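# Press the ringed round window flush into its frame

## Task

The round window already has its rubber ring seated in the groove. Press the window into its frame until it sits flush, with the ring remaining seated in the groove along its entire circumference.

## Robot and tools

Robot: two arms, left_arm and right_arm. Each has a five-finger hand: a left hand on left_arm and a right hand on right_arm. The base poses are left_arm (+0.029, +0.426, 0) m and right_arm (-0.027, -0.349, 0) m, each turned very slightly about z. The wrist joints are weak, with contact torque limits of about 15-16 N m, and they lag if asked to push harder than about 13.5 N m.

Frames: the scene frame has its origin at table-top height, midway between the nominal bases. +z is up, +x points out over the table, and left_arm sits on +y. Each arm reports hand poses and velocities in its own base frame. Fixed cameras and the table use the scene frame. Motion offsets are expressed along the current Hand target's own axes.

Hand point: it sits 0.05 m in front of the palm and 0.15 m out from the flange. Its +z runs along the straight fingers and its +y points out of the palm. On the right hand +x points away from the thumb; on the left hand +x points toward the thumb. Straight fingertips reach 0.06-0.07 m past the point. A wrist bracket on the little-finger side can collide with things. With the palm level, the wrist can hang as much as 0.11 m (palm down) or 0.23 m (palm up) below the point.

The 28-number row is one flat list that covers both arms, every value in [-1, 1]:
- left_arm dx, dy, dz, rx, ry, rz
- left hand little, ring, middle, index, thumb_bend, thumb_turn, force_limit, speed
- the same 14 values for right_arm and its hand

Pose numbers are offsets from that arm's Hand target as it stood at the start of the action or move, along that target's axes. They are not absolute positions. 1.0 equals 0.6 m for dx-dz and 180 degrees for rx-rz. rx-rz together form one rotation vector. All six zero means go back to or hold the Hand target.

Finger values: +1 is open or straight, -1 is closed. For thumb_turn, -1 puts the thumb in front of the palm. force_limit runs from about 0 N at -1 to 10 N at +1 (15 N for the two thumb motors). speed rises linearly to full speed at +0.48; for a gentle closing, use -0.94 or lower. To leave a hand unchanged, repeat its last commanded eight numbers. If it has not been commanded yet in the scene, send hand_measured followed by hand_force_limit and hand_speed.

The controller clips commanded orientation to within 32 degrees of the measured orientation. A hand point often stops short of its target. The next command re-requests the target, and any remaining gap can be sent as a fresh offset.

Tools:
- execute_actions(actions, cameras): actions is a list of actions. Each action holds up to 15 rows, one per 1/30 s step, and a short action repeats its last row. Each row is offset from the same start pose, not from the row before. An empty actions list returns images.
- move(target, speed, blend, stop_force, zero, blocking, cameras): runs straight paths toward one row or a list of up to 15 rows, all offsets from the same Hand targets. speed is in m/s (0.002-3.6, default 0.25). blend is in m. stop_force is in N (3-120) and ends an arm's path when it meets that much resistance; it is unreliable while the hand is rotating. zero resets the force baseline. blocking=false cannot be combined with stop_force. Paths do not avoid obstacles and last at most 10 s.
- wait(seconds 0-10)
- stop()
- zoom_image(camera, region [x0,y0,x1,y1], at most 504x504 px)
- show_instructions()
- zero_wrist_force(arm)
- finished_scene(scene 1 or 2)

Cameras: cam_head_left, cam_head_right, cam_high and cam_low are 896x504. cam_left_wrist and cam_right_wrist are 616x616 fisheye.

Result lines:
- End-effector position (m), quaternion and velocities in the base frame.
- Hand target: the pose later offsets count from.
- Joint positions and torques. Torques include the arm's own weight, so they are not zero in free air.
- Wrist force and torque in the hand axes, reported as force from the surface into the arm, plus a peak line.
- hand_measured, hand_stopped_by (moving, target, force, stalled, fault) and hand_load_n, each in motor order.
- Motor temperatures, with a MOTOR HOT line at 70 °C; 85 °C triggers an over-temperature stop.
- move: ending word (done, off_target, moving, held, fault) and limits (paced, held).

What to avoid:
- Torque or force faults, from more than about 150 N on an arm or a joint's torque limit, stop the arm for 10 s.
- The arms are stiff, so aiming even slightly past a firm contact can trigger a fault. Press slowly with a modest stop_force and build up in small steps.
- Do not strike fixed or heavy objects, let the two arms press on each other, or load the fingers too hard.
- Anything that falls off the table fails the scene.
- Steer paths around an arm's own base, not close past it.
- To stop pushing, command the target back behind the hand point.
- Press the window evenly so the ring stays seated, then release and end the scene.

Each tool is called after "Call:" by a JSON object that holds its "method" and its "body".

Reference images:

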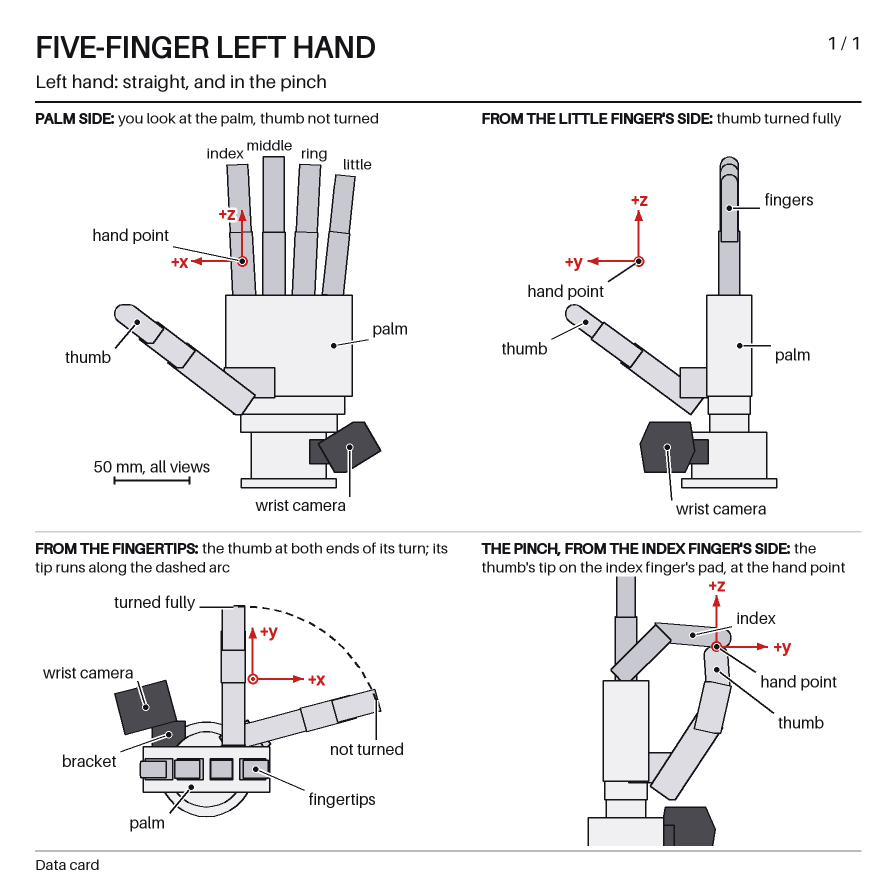

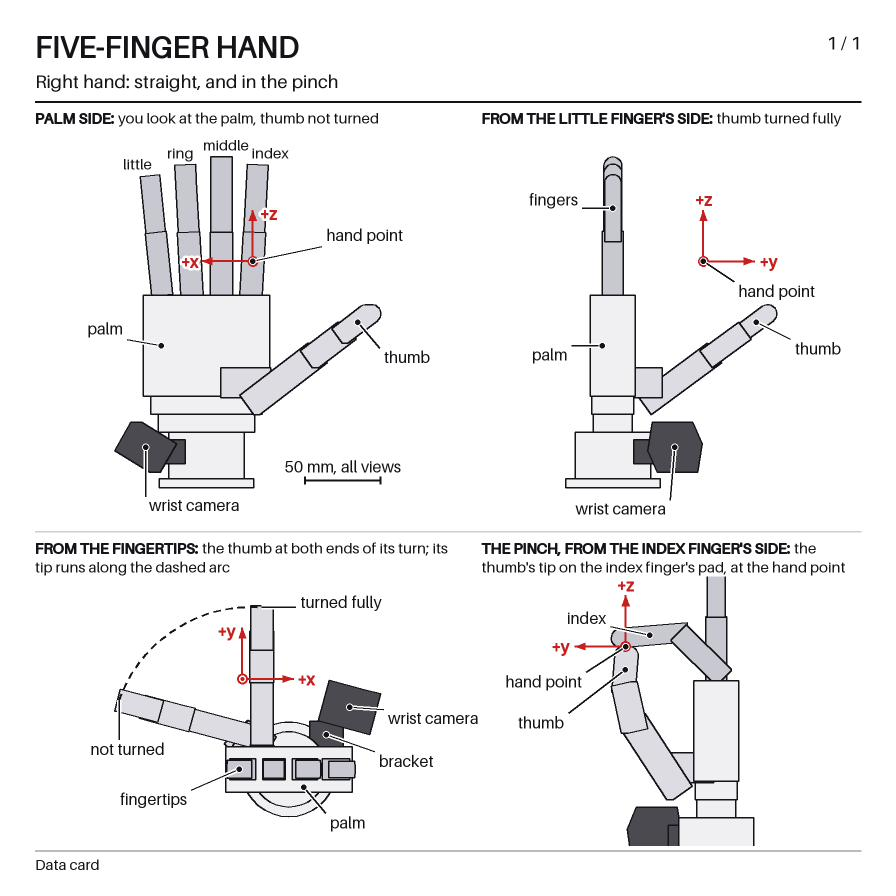

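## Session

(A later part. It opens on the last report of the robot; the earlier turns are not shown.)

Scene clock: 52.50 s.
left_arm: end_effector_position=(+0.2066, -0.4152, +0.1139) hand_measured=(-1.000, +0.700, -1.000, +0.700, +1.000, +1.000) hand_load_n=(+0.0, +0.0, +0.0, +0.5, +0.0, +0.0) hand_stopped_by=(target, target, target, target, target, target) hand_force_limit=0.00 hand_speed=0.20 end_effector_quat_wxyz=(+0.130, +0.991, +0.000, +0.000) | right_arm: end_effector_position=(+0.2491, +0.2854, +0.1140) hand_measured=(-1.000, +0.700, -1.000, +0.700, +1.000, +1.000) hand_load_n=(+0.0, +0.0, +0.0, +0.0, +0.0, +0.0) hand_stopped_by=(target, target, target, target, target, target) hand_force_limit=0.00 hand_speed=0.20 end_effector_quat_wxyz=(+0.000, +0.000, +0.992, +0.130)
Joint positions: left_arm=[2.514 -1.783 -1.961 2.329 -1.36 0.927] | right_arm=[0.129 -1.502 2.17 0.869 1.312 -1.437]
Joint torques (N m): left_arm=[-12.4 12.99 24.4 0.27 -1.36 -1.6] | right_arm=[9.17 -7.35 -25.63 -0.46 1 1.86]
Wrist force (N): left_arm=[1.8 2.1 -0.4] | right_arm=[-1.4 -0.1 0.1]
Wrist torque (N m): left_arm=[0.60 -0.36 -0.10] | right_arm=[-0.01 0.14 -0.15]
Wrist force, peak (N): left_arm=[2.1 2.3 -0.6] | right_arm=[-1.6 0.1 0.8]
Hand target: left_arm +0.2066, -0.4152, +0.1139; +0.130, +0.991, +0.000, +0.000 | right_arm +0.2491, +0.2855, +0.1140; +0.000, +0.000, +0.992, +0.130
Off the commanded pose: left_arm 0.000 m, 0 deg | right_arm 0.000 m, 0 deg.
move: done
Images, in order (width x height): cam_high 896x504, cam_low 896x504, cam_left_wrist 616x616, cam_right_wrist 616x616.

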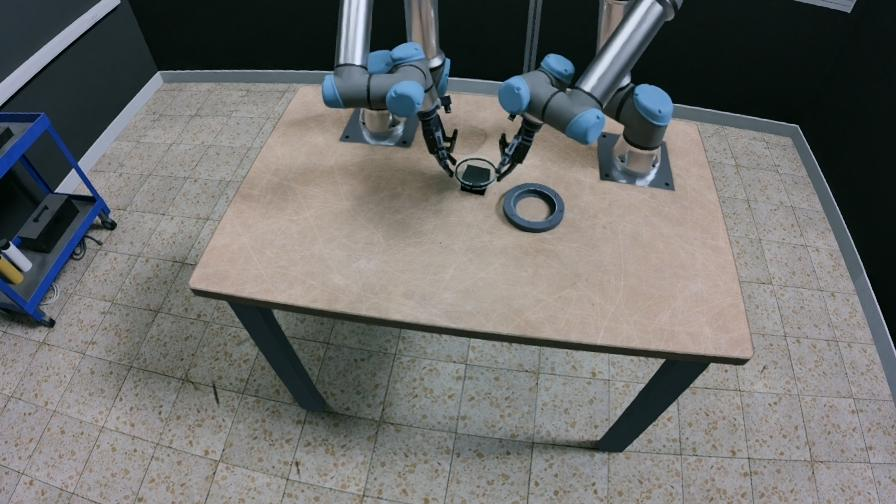

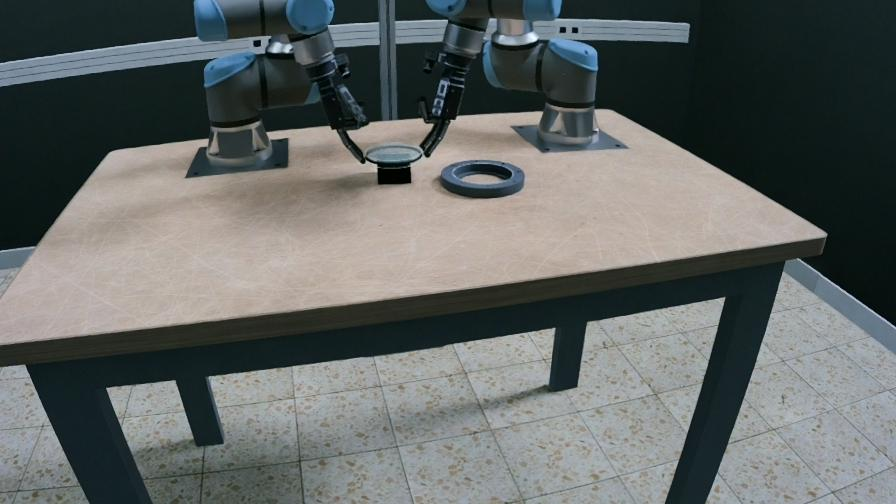

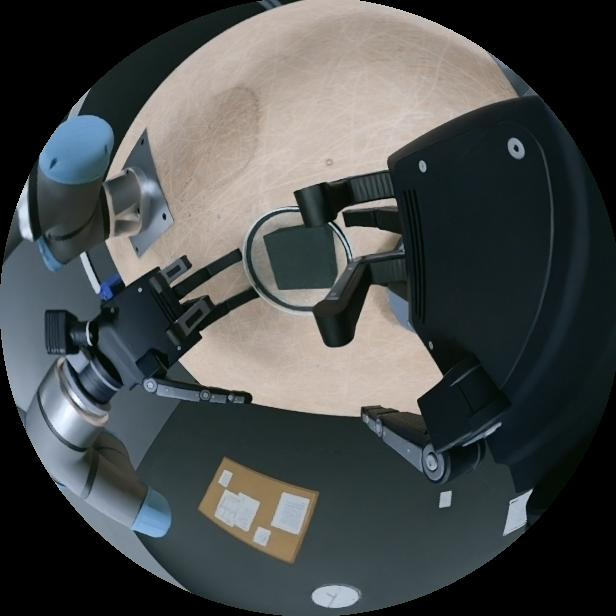

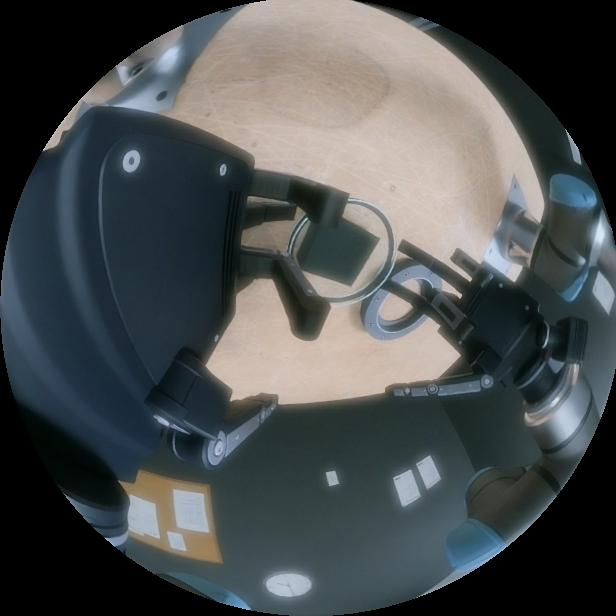

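Call:
{"method": "move", "body": {"target": [-0.0017,0.0050,0.0039,0,0,0,-1,0.7,-1,0.7,1,1,0,0.2, 0.0017,0.0050,0.0039,0,0,0,-1,0.7,-1,0.7,1,1,0,0.2], "speed": 0.03}}

Call:
{"method": "move", "body": {"target": [0,0,0,0,0,0,-1,0.5,-1,0.5,1,1,0,-0.94, 0,0,0,0,0,0,-1,0.5,-1,0.5,1,1,0,-0.94], "cameras": ["cam_high","cam_low"]}}

Call:
{"method": "zoom_image", "body": {"camera": "cam_high", "region": [425, 130, 535, 210]}}

Call:
{"method": "zoom_image", "body": {"camera": "cam_low", "region": [325, 100, 465, 200]}}

Scene clock: 60.10 s.
left_arm: end_effector_position=(+0.2056, -0.4187, +0.1124) hand_measured=(-1.000, +0.700, -1.000, +0.700, +1.000, +1.000) hand_load_n=(+0.0, -0.5, +0.0, +4.0, +0.0, +0.0) hand_stopped_by=(target, target, target, target, target, target) hand_force_limit=0.00 hand_speed=0.20 end_effector_quat_wxyz=(+0.130, +0.991, +0.000, +0.000) | right_arm: end_effector_position=(+0.2481, +0.2889, +0.1125) hand_measured=(-1.000, +0.700, -1.000, +0.700, +1.000, +1.000) hand_load_n=(+0.0, +0.0, +0.0, +4.0, +0.0, +0.0) hand_stopped_by=(target, target, target, target, target, target) hand_force_limit=0.00 hand_speed=0.20 end_effector_quat_wxyz=(+0.000, +0.000, +0.992, +0.130)
Joint positions: left_arm=[2.503 -1.791 -1.956 2.333 -1.361 0.916] | right_arm=[0.144 -1.497 2.168 0.862 1.313 -1.422]
Joint torques (N m): left_arm=[-14.41 12.25 28.66 0.91 -0.42 -1.36] | right_arm=[9.23 -8.92 -25.88 -0.74 0.26 2.08]
Wrist force (N): left_arm=[1.7 -3.0 -2.3] | right_arm=[-1.5 -5.3 -0.9]
Wrist torque (N m): left_arm=[0.78 -0.31 -0.07] | right_arm=[0.13 0.09 -0.19]
Wrist force, peak (N): left_arm=[1.7 -3.0 -2.3] | right_arm=[-1.5 -5.3 -0.9]
Hand target: left_arm +0.2056, -0.4187, +0.1124; +0.130, +0.991, +0.000, +0.000 | right_arm +0.2481, +0.2890, +0.1125; +0.000, +0.000, +0.992, +0.130
Off the commanded pose: left_arm 0.000 m, 0 deg | right_arm 0.000 m, 0 deg.
move: done

Scene clock: 60.63 s.
left_arm: end_effector_position=(+0.2056, -0.4187, +0.1124) hand_measured=(-1.000, +0.652, -1.000, +0.668, +1.000, +1.000) hand_load_n=(+0.0, +5.5, +0.0, +5.0, +0.0, +0.0) hand_stopped_by=(target, force, target, force, target, target) hand_force_limit=0.00 hand_speed=-0.94 end_effector_quat_wxyz=(+0.130, +0.991, +0.000, +0.000) | right_arm: end_effector_position=(+0.2481, +0.2890, +0.1125) hand_measured=(-1.000, +0.656, -1.000, +0.662, +1.000, +1.000) hand_load_n=(+0.0, +5.5, +0.0, +5.0, +0.0, +0.0) hand_stopped_by=(target, force, target, force, target, target) hand_force_limit=0.00 hand_speed=-0.94 end_effector_quat_wxyz=(+0.000, +0.000, +0.992, +0.130)
Joint positions: left_arm=[2.503 -1.791 -1.956 2.333 -1.361 0.916] | right_arm=[0.144 -1.497 2.168 0.862 1.313 -1.422]
Joint torques (N m): left_arm=[-15.31 14.6 27.89 1.02 1.35 -1.06] | right_arm=[10.42 -10.53 -27.19 -0.53 -2.02 2]
Wrist force (N): left_arm=[1.5 -10.8 -3.5] | right_arm=[-1.8 -12.7 -2.5]
Wrist torque (N m): left_arm=[0.98 -0.48 0.20] | right_arm=[0.42 0.14 -0.42]
Wrist force, peak (N): left_arm=[1.2 -11.1 -3.7] | right_arm=[-1.7 -12.9 -2.5]
Hand target: left_arm +0.2056, -0.4187, +0.1124; +0.130, +0.991, +0.000, +0.000 | right_arm +0.2481, +0.2890, +0.1125; +0.000, +0.000, +0.992, +0.130
Off the commanded pose: left_arm 0.000 m, 0 deg | right_arm 0.000 m, 0 deg.
move: done
Images, in order (width x height): cam_high 896x504, cam_low 896x504.

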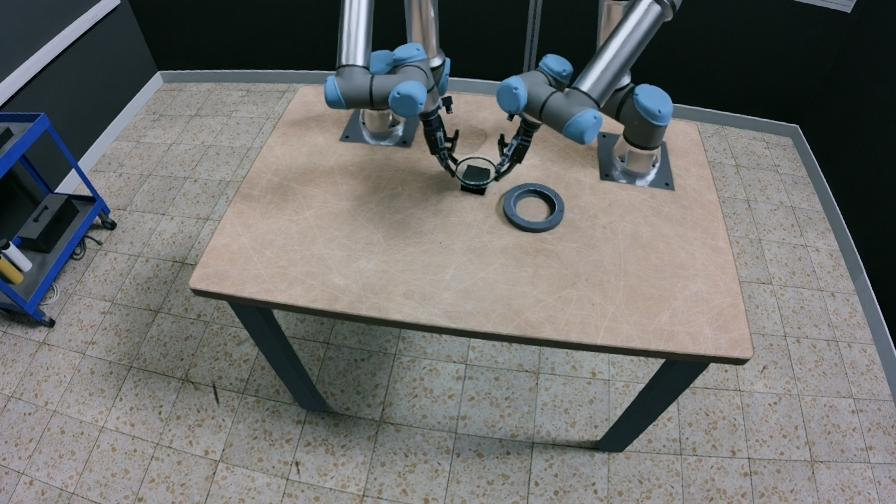

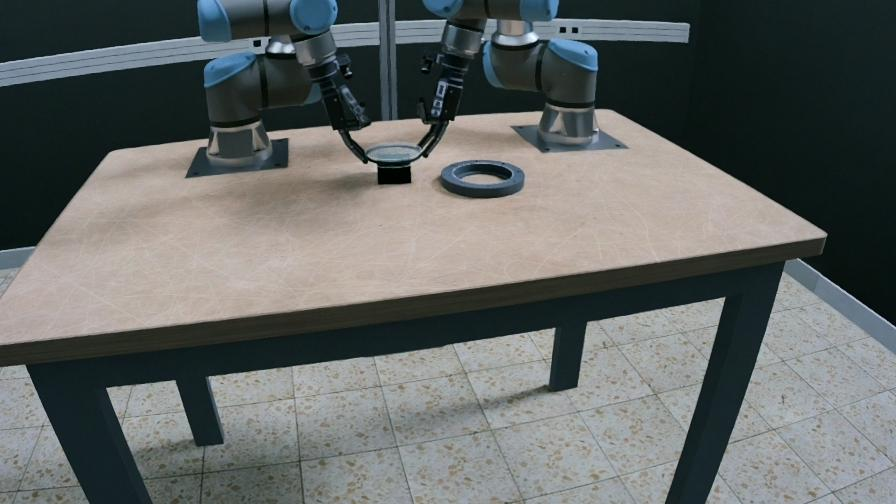

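Scaled by 4.582 from the camera's 896x504 image, which has a finer 1280x720 frame.

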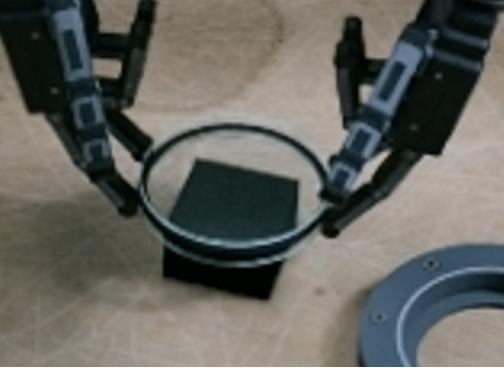

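Scaled by 3.600 from the camera's 896x504 image, which has a finer 1280x720 frame.

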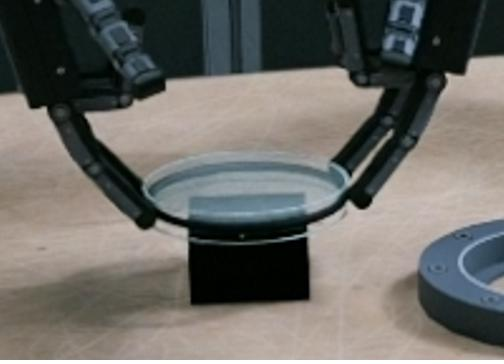

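Call:
{"method": "move", "body": {"target": [[0,0.0129,-0.0483,0,0,0,-1,0.5,-1,0.5,1,1,0,-0.94, 0,0.0129,-0.0483,0,0,0,-1,0.5,-1,0.5,1,1,0,-0.94],[0.1125,-0.2448,-0.1173,0,0,0,-1,0.5,-1,0.5,1,1,0,-0.94, -0.1103,0.2716,0.0210,0,0,0,-1,0.5,-1,0.5,1,1,0,-0.94]], "speed": [0.04,0.06], "cameras": ["all"]}}

Call:
{"method": "zoom_image", "body": {"camera": "cam_high", "region": [480, 150, 590, 240]}}

Call:
{"method": "zoom_image", "body": {"camera": "cam_low", "region": [420, 110, 560, 210]}}

Call:
{"method": "zoom_image", "body": {"camera": "cam_left_wrist", "region": [200, 150, 400, 350]}}

Call:
{"method": "zoom_image", "body": {"camera": "cam_right_wrist", "region": [240, 150, 440, 350]}}

Scene clock: 71.70 s.
left_arm: end_effector_position=(+0.2732, -0.2587, +0.1424) hand_measured=(-1.000, +0.652, -1.000, +0.668, +1.000, +1.000) hand_load_n=(+0.0, +1.0, +0.0, +3.5, +0.0, +0.0) hand_stopped_by=(target, force, target, force, target, target) hand_force_limit=0.00 hand_speed=-0.94 end_effector_quat_wxyz=(+0.130, +0.991, +0.000, +0.000) | right_arm: end_effector_position=(+0.3142, +0.4497, +0.1424) hand_measured=(-1.000, +0.656, -1.000, +0.662, +1.000, +1.000) hand_load_n=(+0.0, +3.5, +0.0, +1.5, +0.0, +0.0) hand_stopped_by=(target, force, target, force, target, target) hand_force_limit=0.00 hand_speed=-0.94 end_effector_quat_wxyz=(+0.000, +0.000, +0.992, +0.130)
Joint positions: left_arm=[3.131 -1.613 -2.119 2.163 -1.309 1.56] | right_arm=[0.543 -1.187 1.648 0.973 1.348 -1.012]
Joint torques (N m): left_arm=[12.23 30.75 3.45 -4.91 4.44 1.84] | right_arm=[9.99 -26.19 -31.45 4.52 0.26 1.79]
Wrist force (N): left_arm=[1.9 -3.6 -0.6] | right_arm=[-0.8 -4.7 -0.1]
Wrist torque (N m): left_arm=[0.67 -0.29 -0.15] | right_arm=[0.29 0.20 -0.23]
Wrist force, peak (N): left_arm=[1.3 -11.1 -3.7] | right_arm=[-1.6 -13.1 -2.5]
Hand target: left_arm +0.2732, -0.2587, +0.1424; +0.130, +0.991, +0.000, +0.000 | right_arm +0.3142, +0.4497, +0.1424; +0.000, +0.000, +0.992, +0.130
Off the commanded pose: left_arm 0.000 m, 0 deg | right_arm 0.000 m, 0 deg.
move: done

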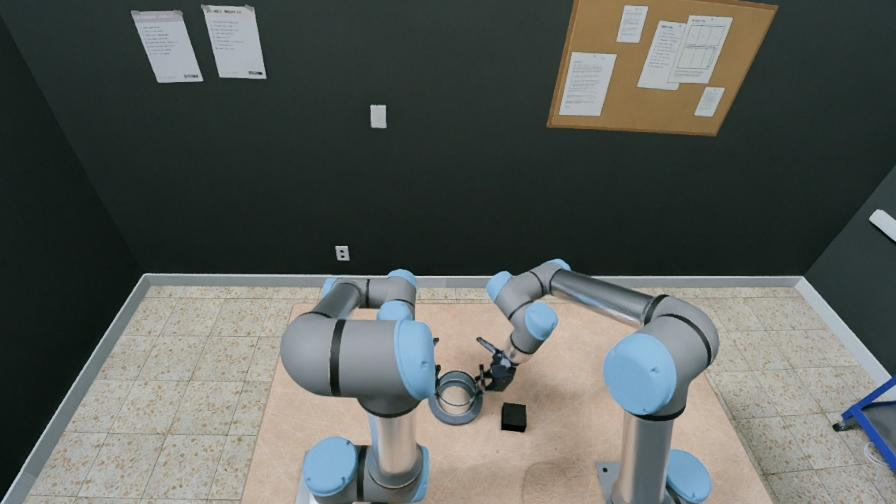

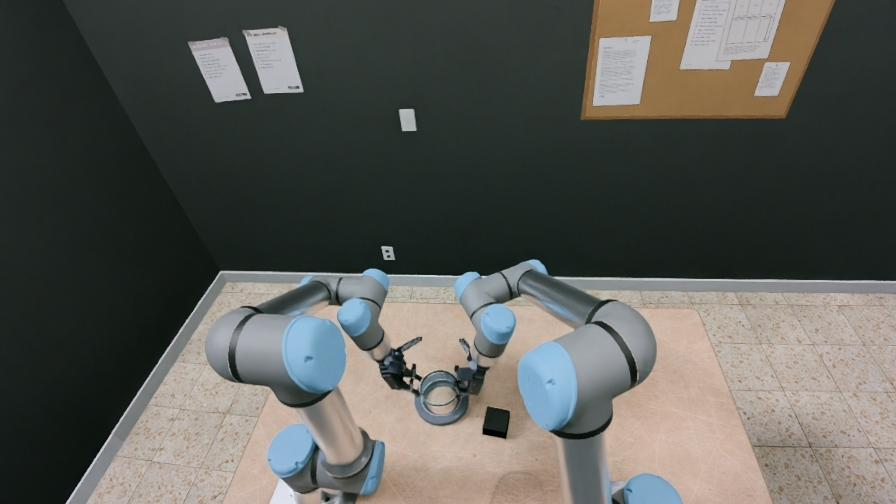

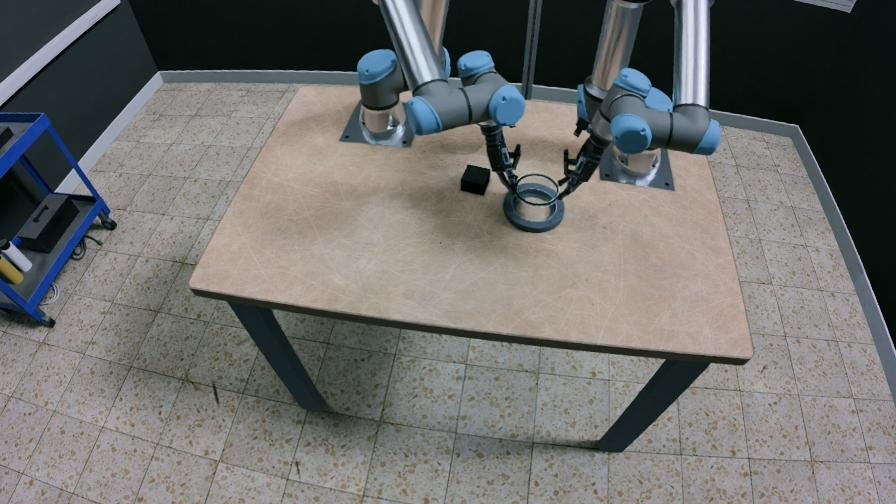

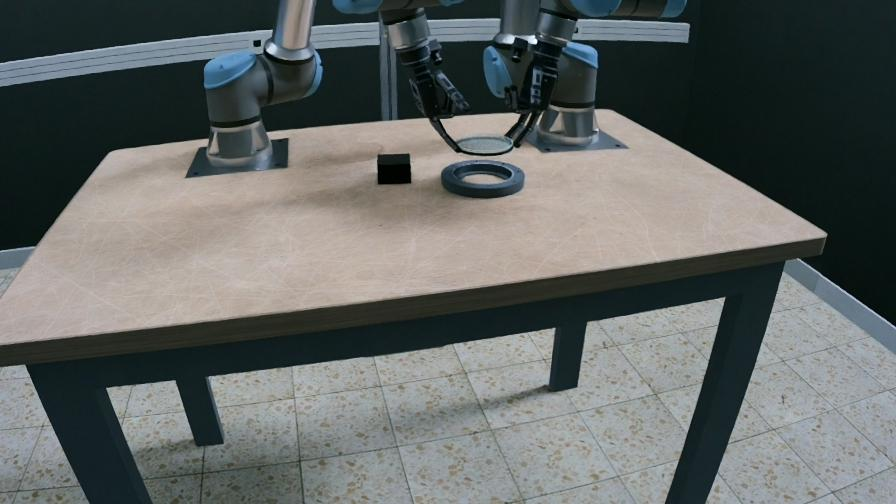

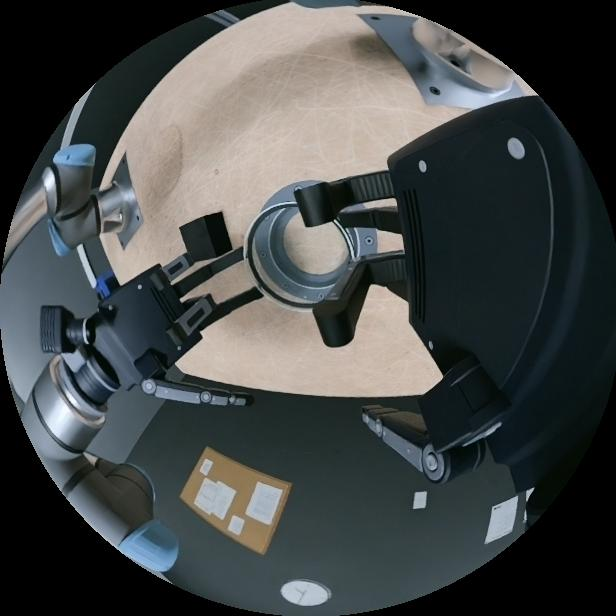

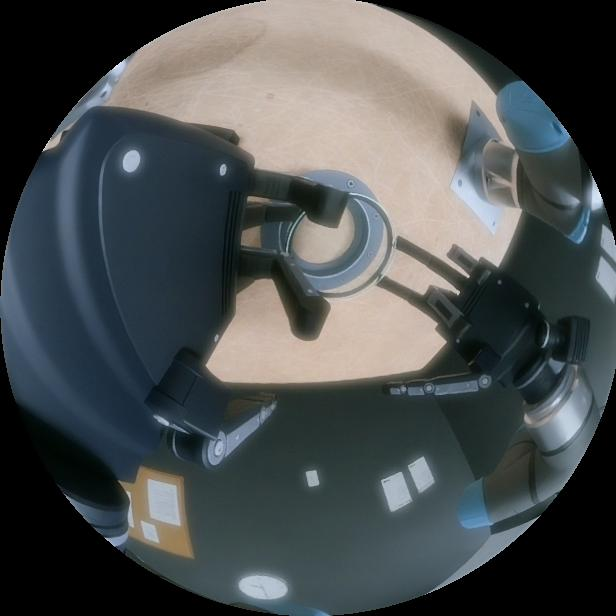

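Scaled by 4.582 from the camera's 896x504 image, which has a finer 1280x720 frame.

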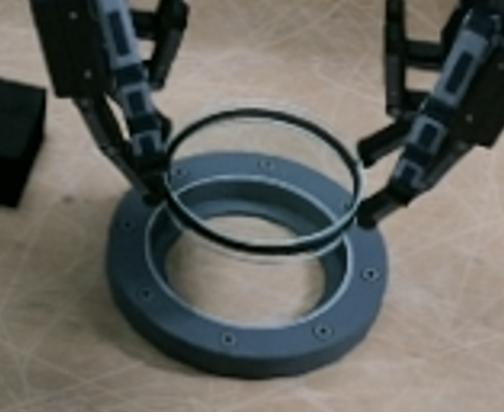

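Scaled by 3.600 from the camera's 896x504 image, which has a finer 1280x720 frame.

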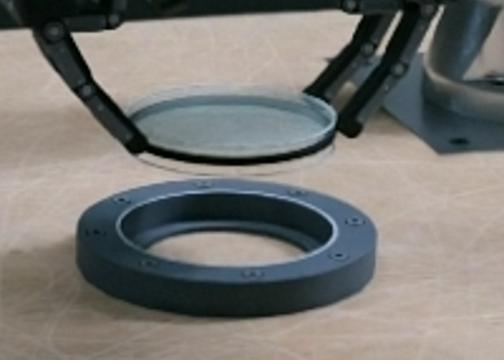

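Scaled by 2.520 from the camera's 616x616 image, which has a finer 880x880 frame.

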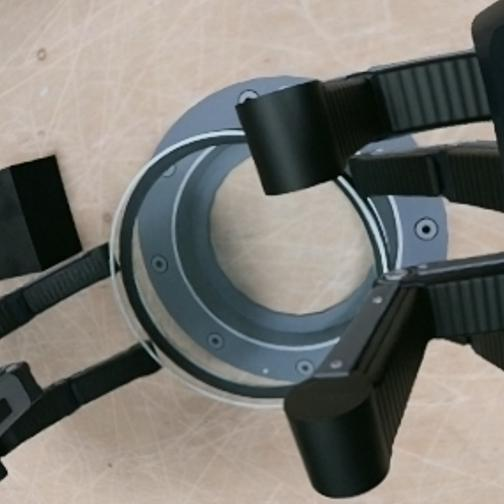

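Scaled by 2.520 from the camera's 616x616 image, which has a finer 880x880 frame.

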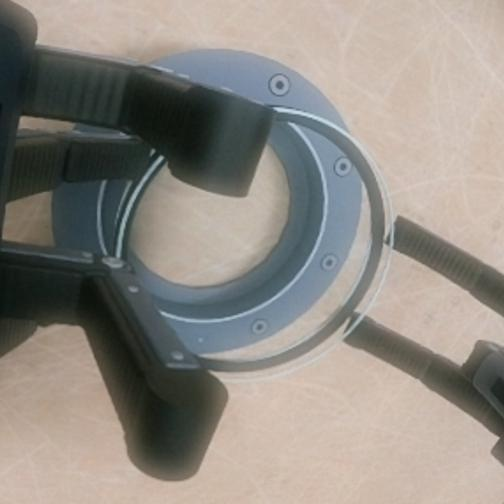

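Call:
{"method": "move", "body": {"target": [0,0,0,0,0,0,-1,0.45,-1,0.45,1,1,0,-0.94, 0,0,0,0,0,0,-1,0.45,-1,0.45,1,1,0,-0.94], "cameras": ["cam_low"]}}

Call:
{"method": "zoom_image", "body": {"camera": "cam_low", "region": [420, 110, 560, 210]}}

Scene clock: 73.93 s.
left_arm: end_effector_position=(+0.2732, -0.2587, +0.1424) hand_measured=(-1.000, +0.630, -1.000, +0.658, +1.000, +1.000) hand_load_n=(+0.0, +4.5, +0.0, +4.5, +0.0, +0.0) hand_stopped_by=(target, force, target, force, target, target) hand_force_limit=0.00 hand_speed=-0.94 end_effector_quat_wxyz=(+0.130, +0.991, +0.000, +0.000) | right_arm: end_effector_position=(+0.3142, +0.4497, +0.1424) hand_measured=(-1.000, +0.646, -1.000, +0.642, +1.000, +1.000) hand_load_n=(+0.0, +4.0, +0.0, +5.5, +0.0, +0.0) hand_stopped_by=(target, force, target, force, target, target) hand_force_limit=0.00 hand_speed=-0.94 end_effector_quat_wxyz=(+0.000, +0.000, +0.992, +0.130)
Joint positions: left_arm=[3.131 -1.613 -2.119 2.163 -1.309 1.561] | right_arm=[0.544 -1.187 1.648 0.973 1.348 -1.012]
Joint torques (N m): left_arm=[7.78 29.43 6.41 -4.27 4.47 2.18] | right_arm=[10.06 -27.81 -30.08 1.11 -2.05 1.47]
Wrist force (N): left_arm=[1.0 -9.7 -2.3] | right_arm=[-1.5 -10.9 -1.2]
Wrist torque (N m): left_arm=[0.91 -0.32 -0.02] | right_arm=[0.46 0.21 -0.34]
Wrist force, peak (N): left_arm=[1.3 -10.1 -2.5] | right_arm=[-1.7 -11.3 -1.5]
Hand target: left_arm +0.2732, -0.2587, +0.1424; +0.130, +0.991, +0.000, +0.000 | right_arm +0.3142, +0.4497, +0.1424; +0.000, +0.000, +0.992, +0.130
Off the commanded pose: left_arm 0.000 m, 0 deg | right_arm 0.000 m, 0 deg.
move: done
Images, in order (width x height): cam_low 896x504.

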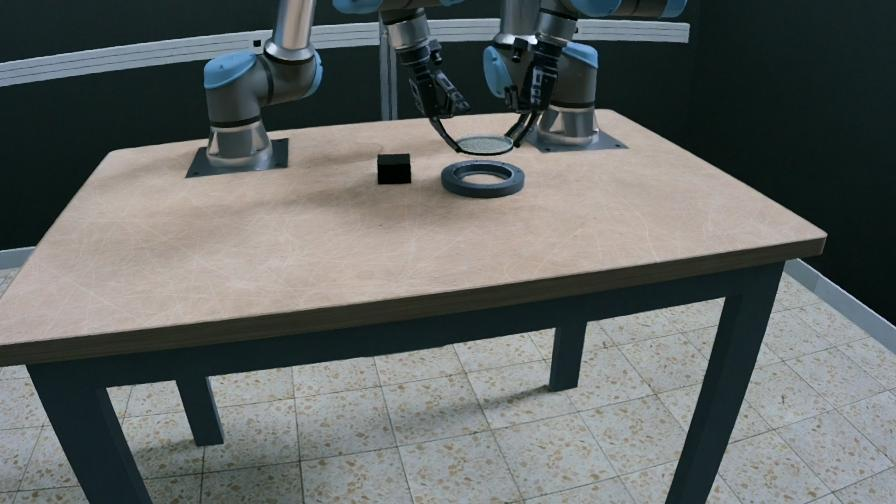

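Scaled by 3.600 from the camera's 896x504 image, which has a finer 1280x720 frame.

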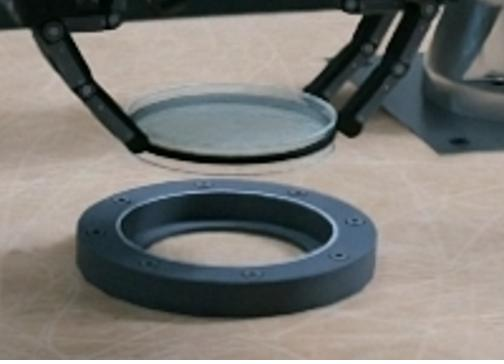

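Call:
{"method": "move", "body": {"target": [0,-0.0172,0.0644,0,0,0,-1,0.45,-1,0.45,1,1,0,-0.94, 0,-0.0172,0.0644,0,0,0,-1,0.45,-1,0.45,1,1,0,-0.94], "speed": 0.04, "cameras": ["cam_high","cam_low","cam_left_wrist","cam_right_wrist","cam_head_right"]}}

Call:
{"method": "zoom_image", "body": {"camera": "cam_high", "region": [500, 170, 570, 235]}}

Call:
{"method": "zoom_image", "body": {"camera": "cam_low", "region": [435, 140, 530, 205]}}

Call:
{"method": "zoom_image", "body": {"camera": "cam_head_right", "region": [405, 360, 475, 430]}}

Call:
{"method": "zoom_image", "body": {"camera": "cam_left_wrist", "region": [230, 170, 390, 330]}}

Call:
{"method": "zoom_image", "body": {"camera": "cam_right_wrist", "region": [250, 160, 410, 320]}}

Scene clock: 81.13 s.
left_arm: end_effector_position=(+0.2732, -0.2586, +0.1025) hand_measured=(-1.000, +0.630, -1.000, +0.658, +1.000, +1.000) hand_load_n=(+0.0, +4.5, +0.0, +4.5, +0.0, +0.0) hand_stopped_by=(target, force, target, force, target, target) hand_force_limit=0.00 hand_speed=-0.94 end_effector_quat_wxyz=(+0.130, +0.991, +0.000, +0.000) | right_arm: end_effector_position=(+0.3142, +0.4497, +0.1024) hand_measured=(-1.000, +0.646, -1.000, +0.642, +1.000, +1.000) hand_load_n=(+0.0, +3.5, +0.0, +5.5, +0.0, +0.0) hand_stopped_by=(target, force, target, force, target, target) hand_force_limit=0.00 hand_speed=-0.94 end_effector_quat_wxyz=(+0.000, +0.000, +0.992, +0.130)
Joint positions: left_arm=[3.131 -1.681 -2.172 2.284 -1.309 1.561] | right_arm=[0.544 -1.141 1.696 0.879 1.348 -1.012]
Joint torques (N m): left_arm=[-10.46 7.95 4.49 0.04 1.76 -1.56] | right_arm=[2.45 -27.76 -7.13 -1.62 -2.49 0.12]
Wrist force (N): left_arm=[1.1 -9.0 -2.2] | right_arm=[-1.3 -10.5 -1.3]
Wrist torque (N m): left_arm=[0.89 -0.34 -0.02] | right_arm=[0.36 0.18 -0.32]
Wrist force, peak (N): left_arm=[1.1 -10.2 -2.5] | right_arm=[-1.5 -11.3 -1.3]
Hand target: left_arm +0.2732, -0.2587, +0.1024; +0.130, +0.991, +0.000, +0.000 | right_arm +0.3142, +0.4497, +0.1024; +0.000, +0.000, +0.992, +0.130
Off the commanded pose: left_arm 0.000 m, 0 deg | right_arm 0.000 m, 0 deg.
move: done
Images, in order (width x height): cam_head_right 896x504, cam_high 896x504, cam_low 896x504, cam_left_wrist 616x616, cam_right_wrist 616x616.

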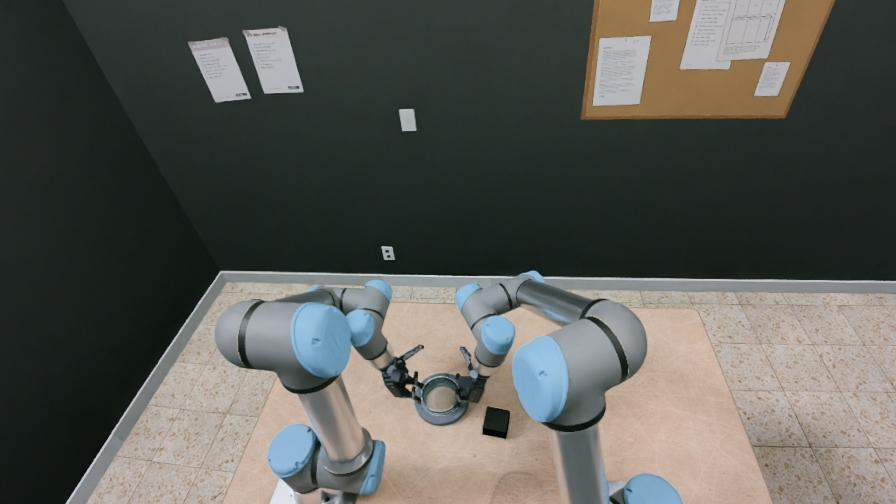

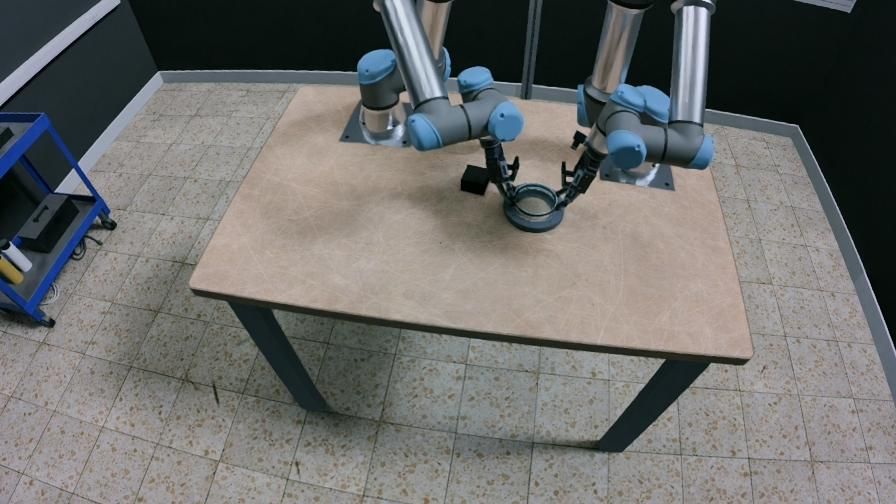

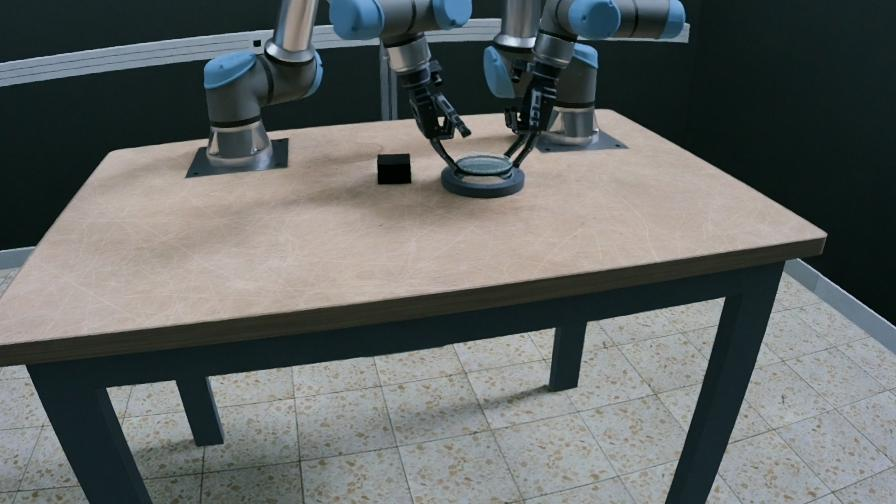

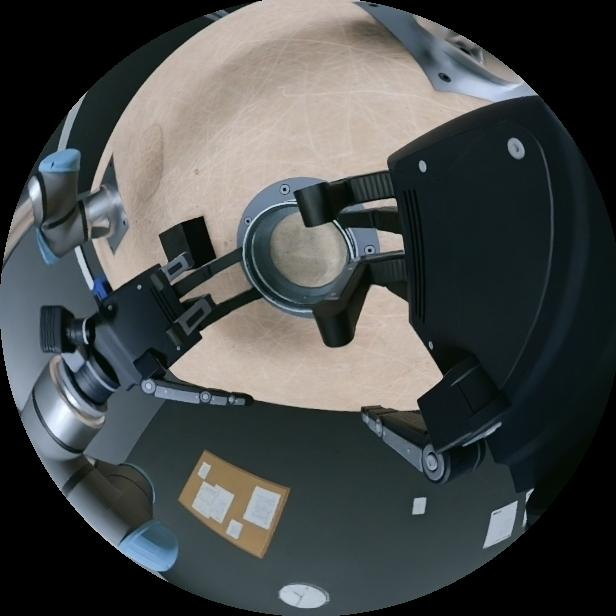

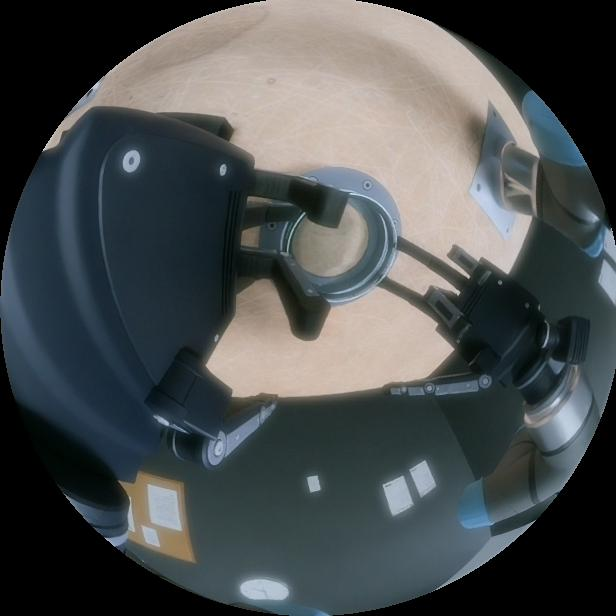

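Scaled by 7.200 from the camera's 896x504 image, which has a finer 1280x720 frame.

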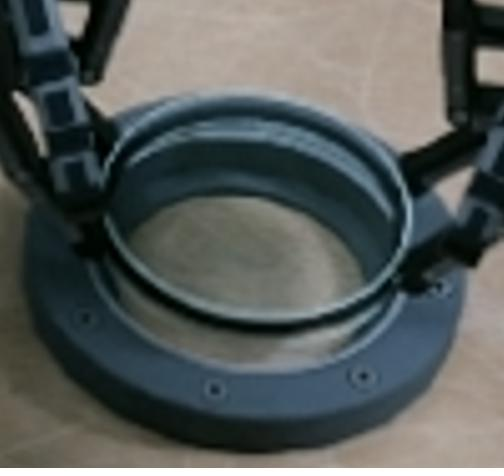

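Scaled by 5.305 from the camera's 896x504 image, which has a finer 1280x720 frame.

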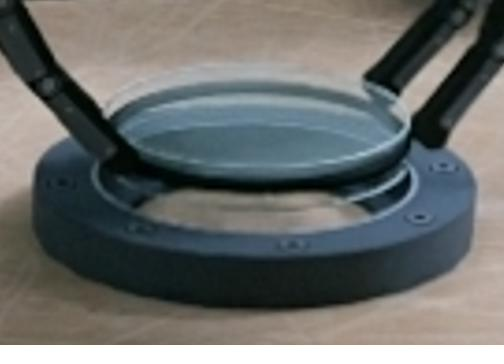

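Scaled by 7.200 from the camera's 896x504 image, which has a finer 1280x720 frame.

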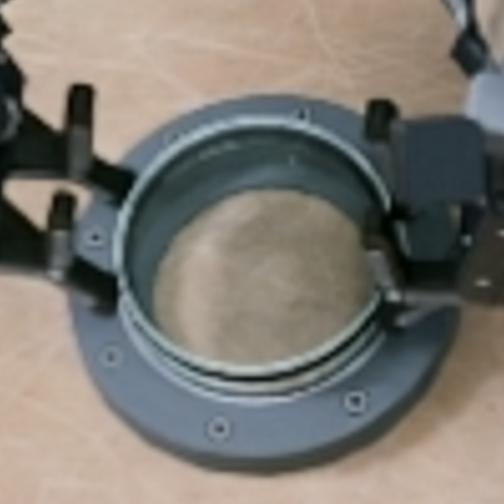

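Scaled by 3.150 from the camera's 616x616 image, which has a finer 880x880 frame.

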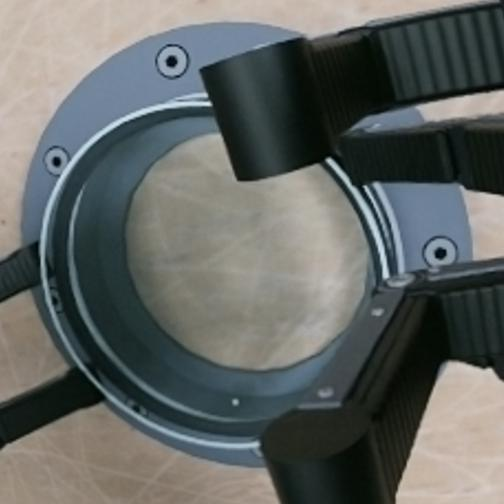

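Scaled by 3.150 from the camera's 616x616 image, which has a finer 880x880 frame.

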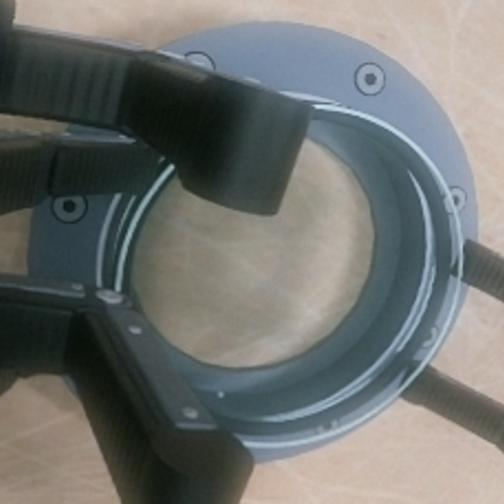

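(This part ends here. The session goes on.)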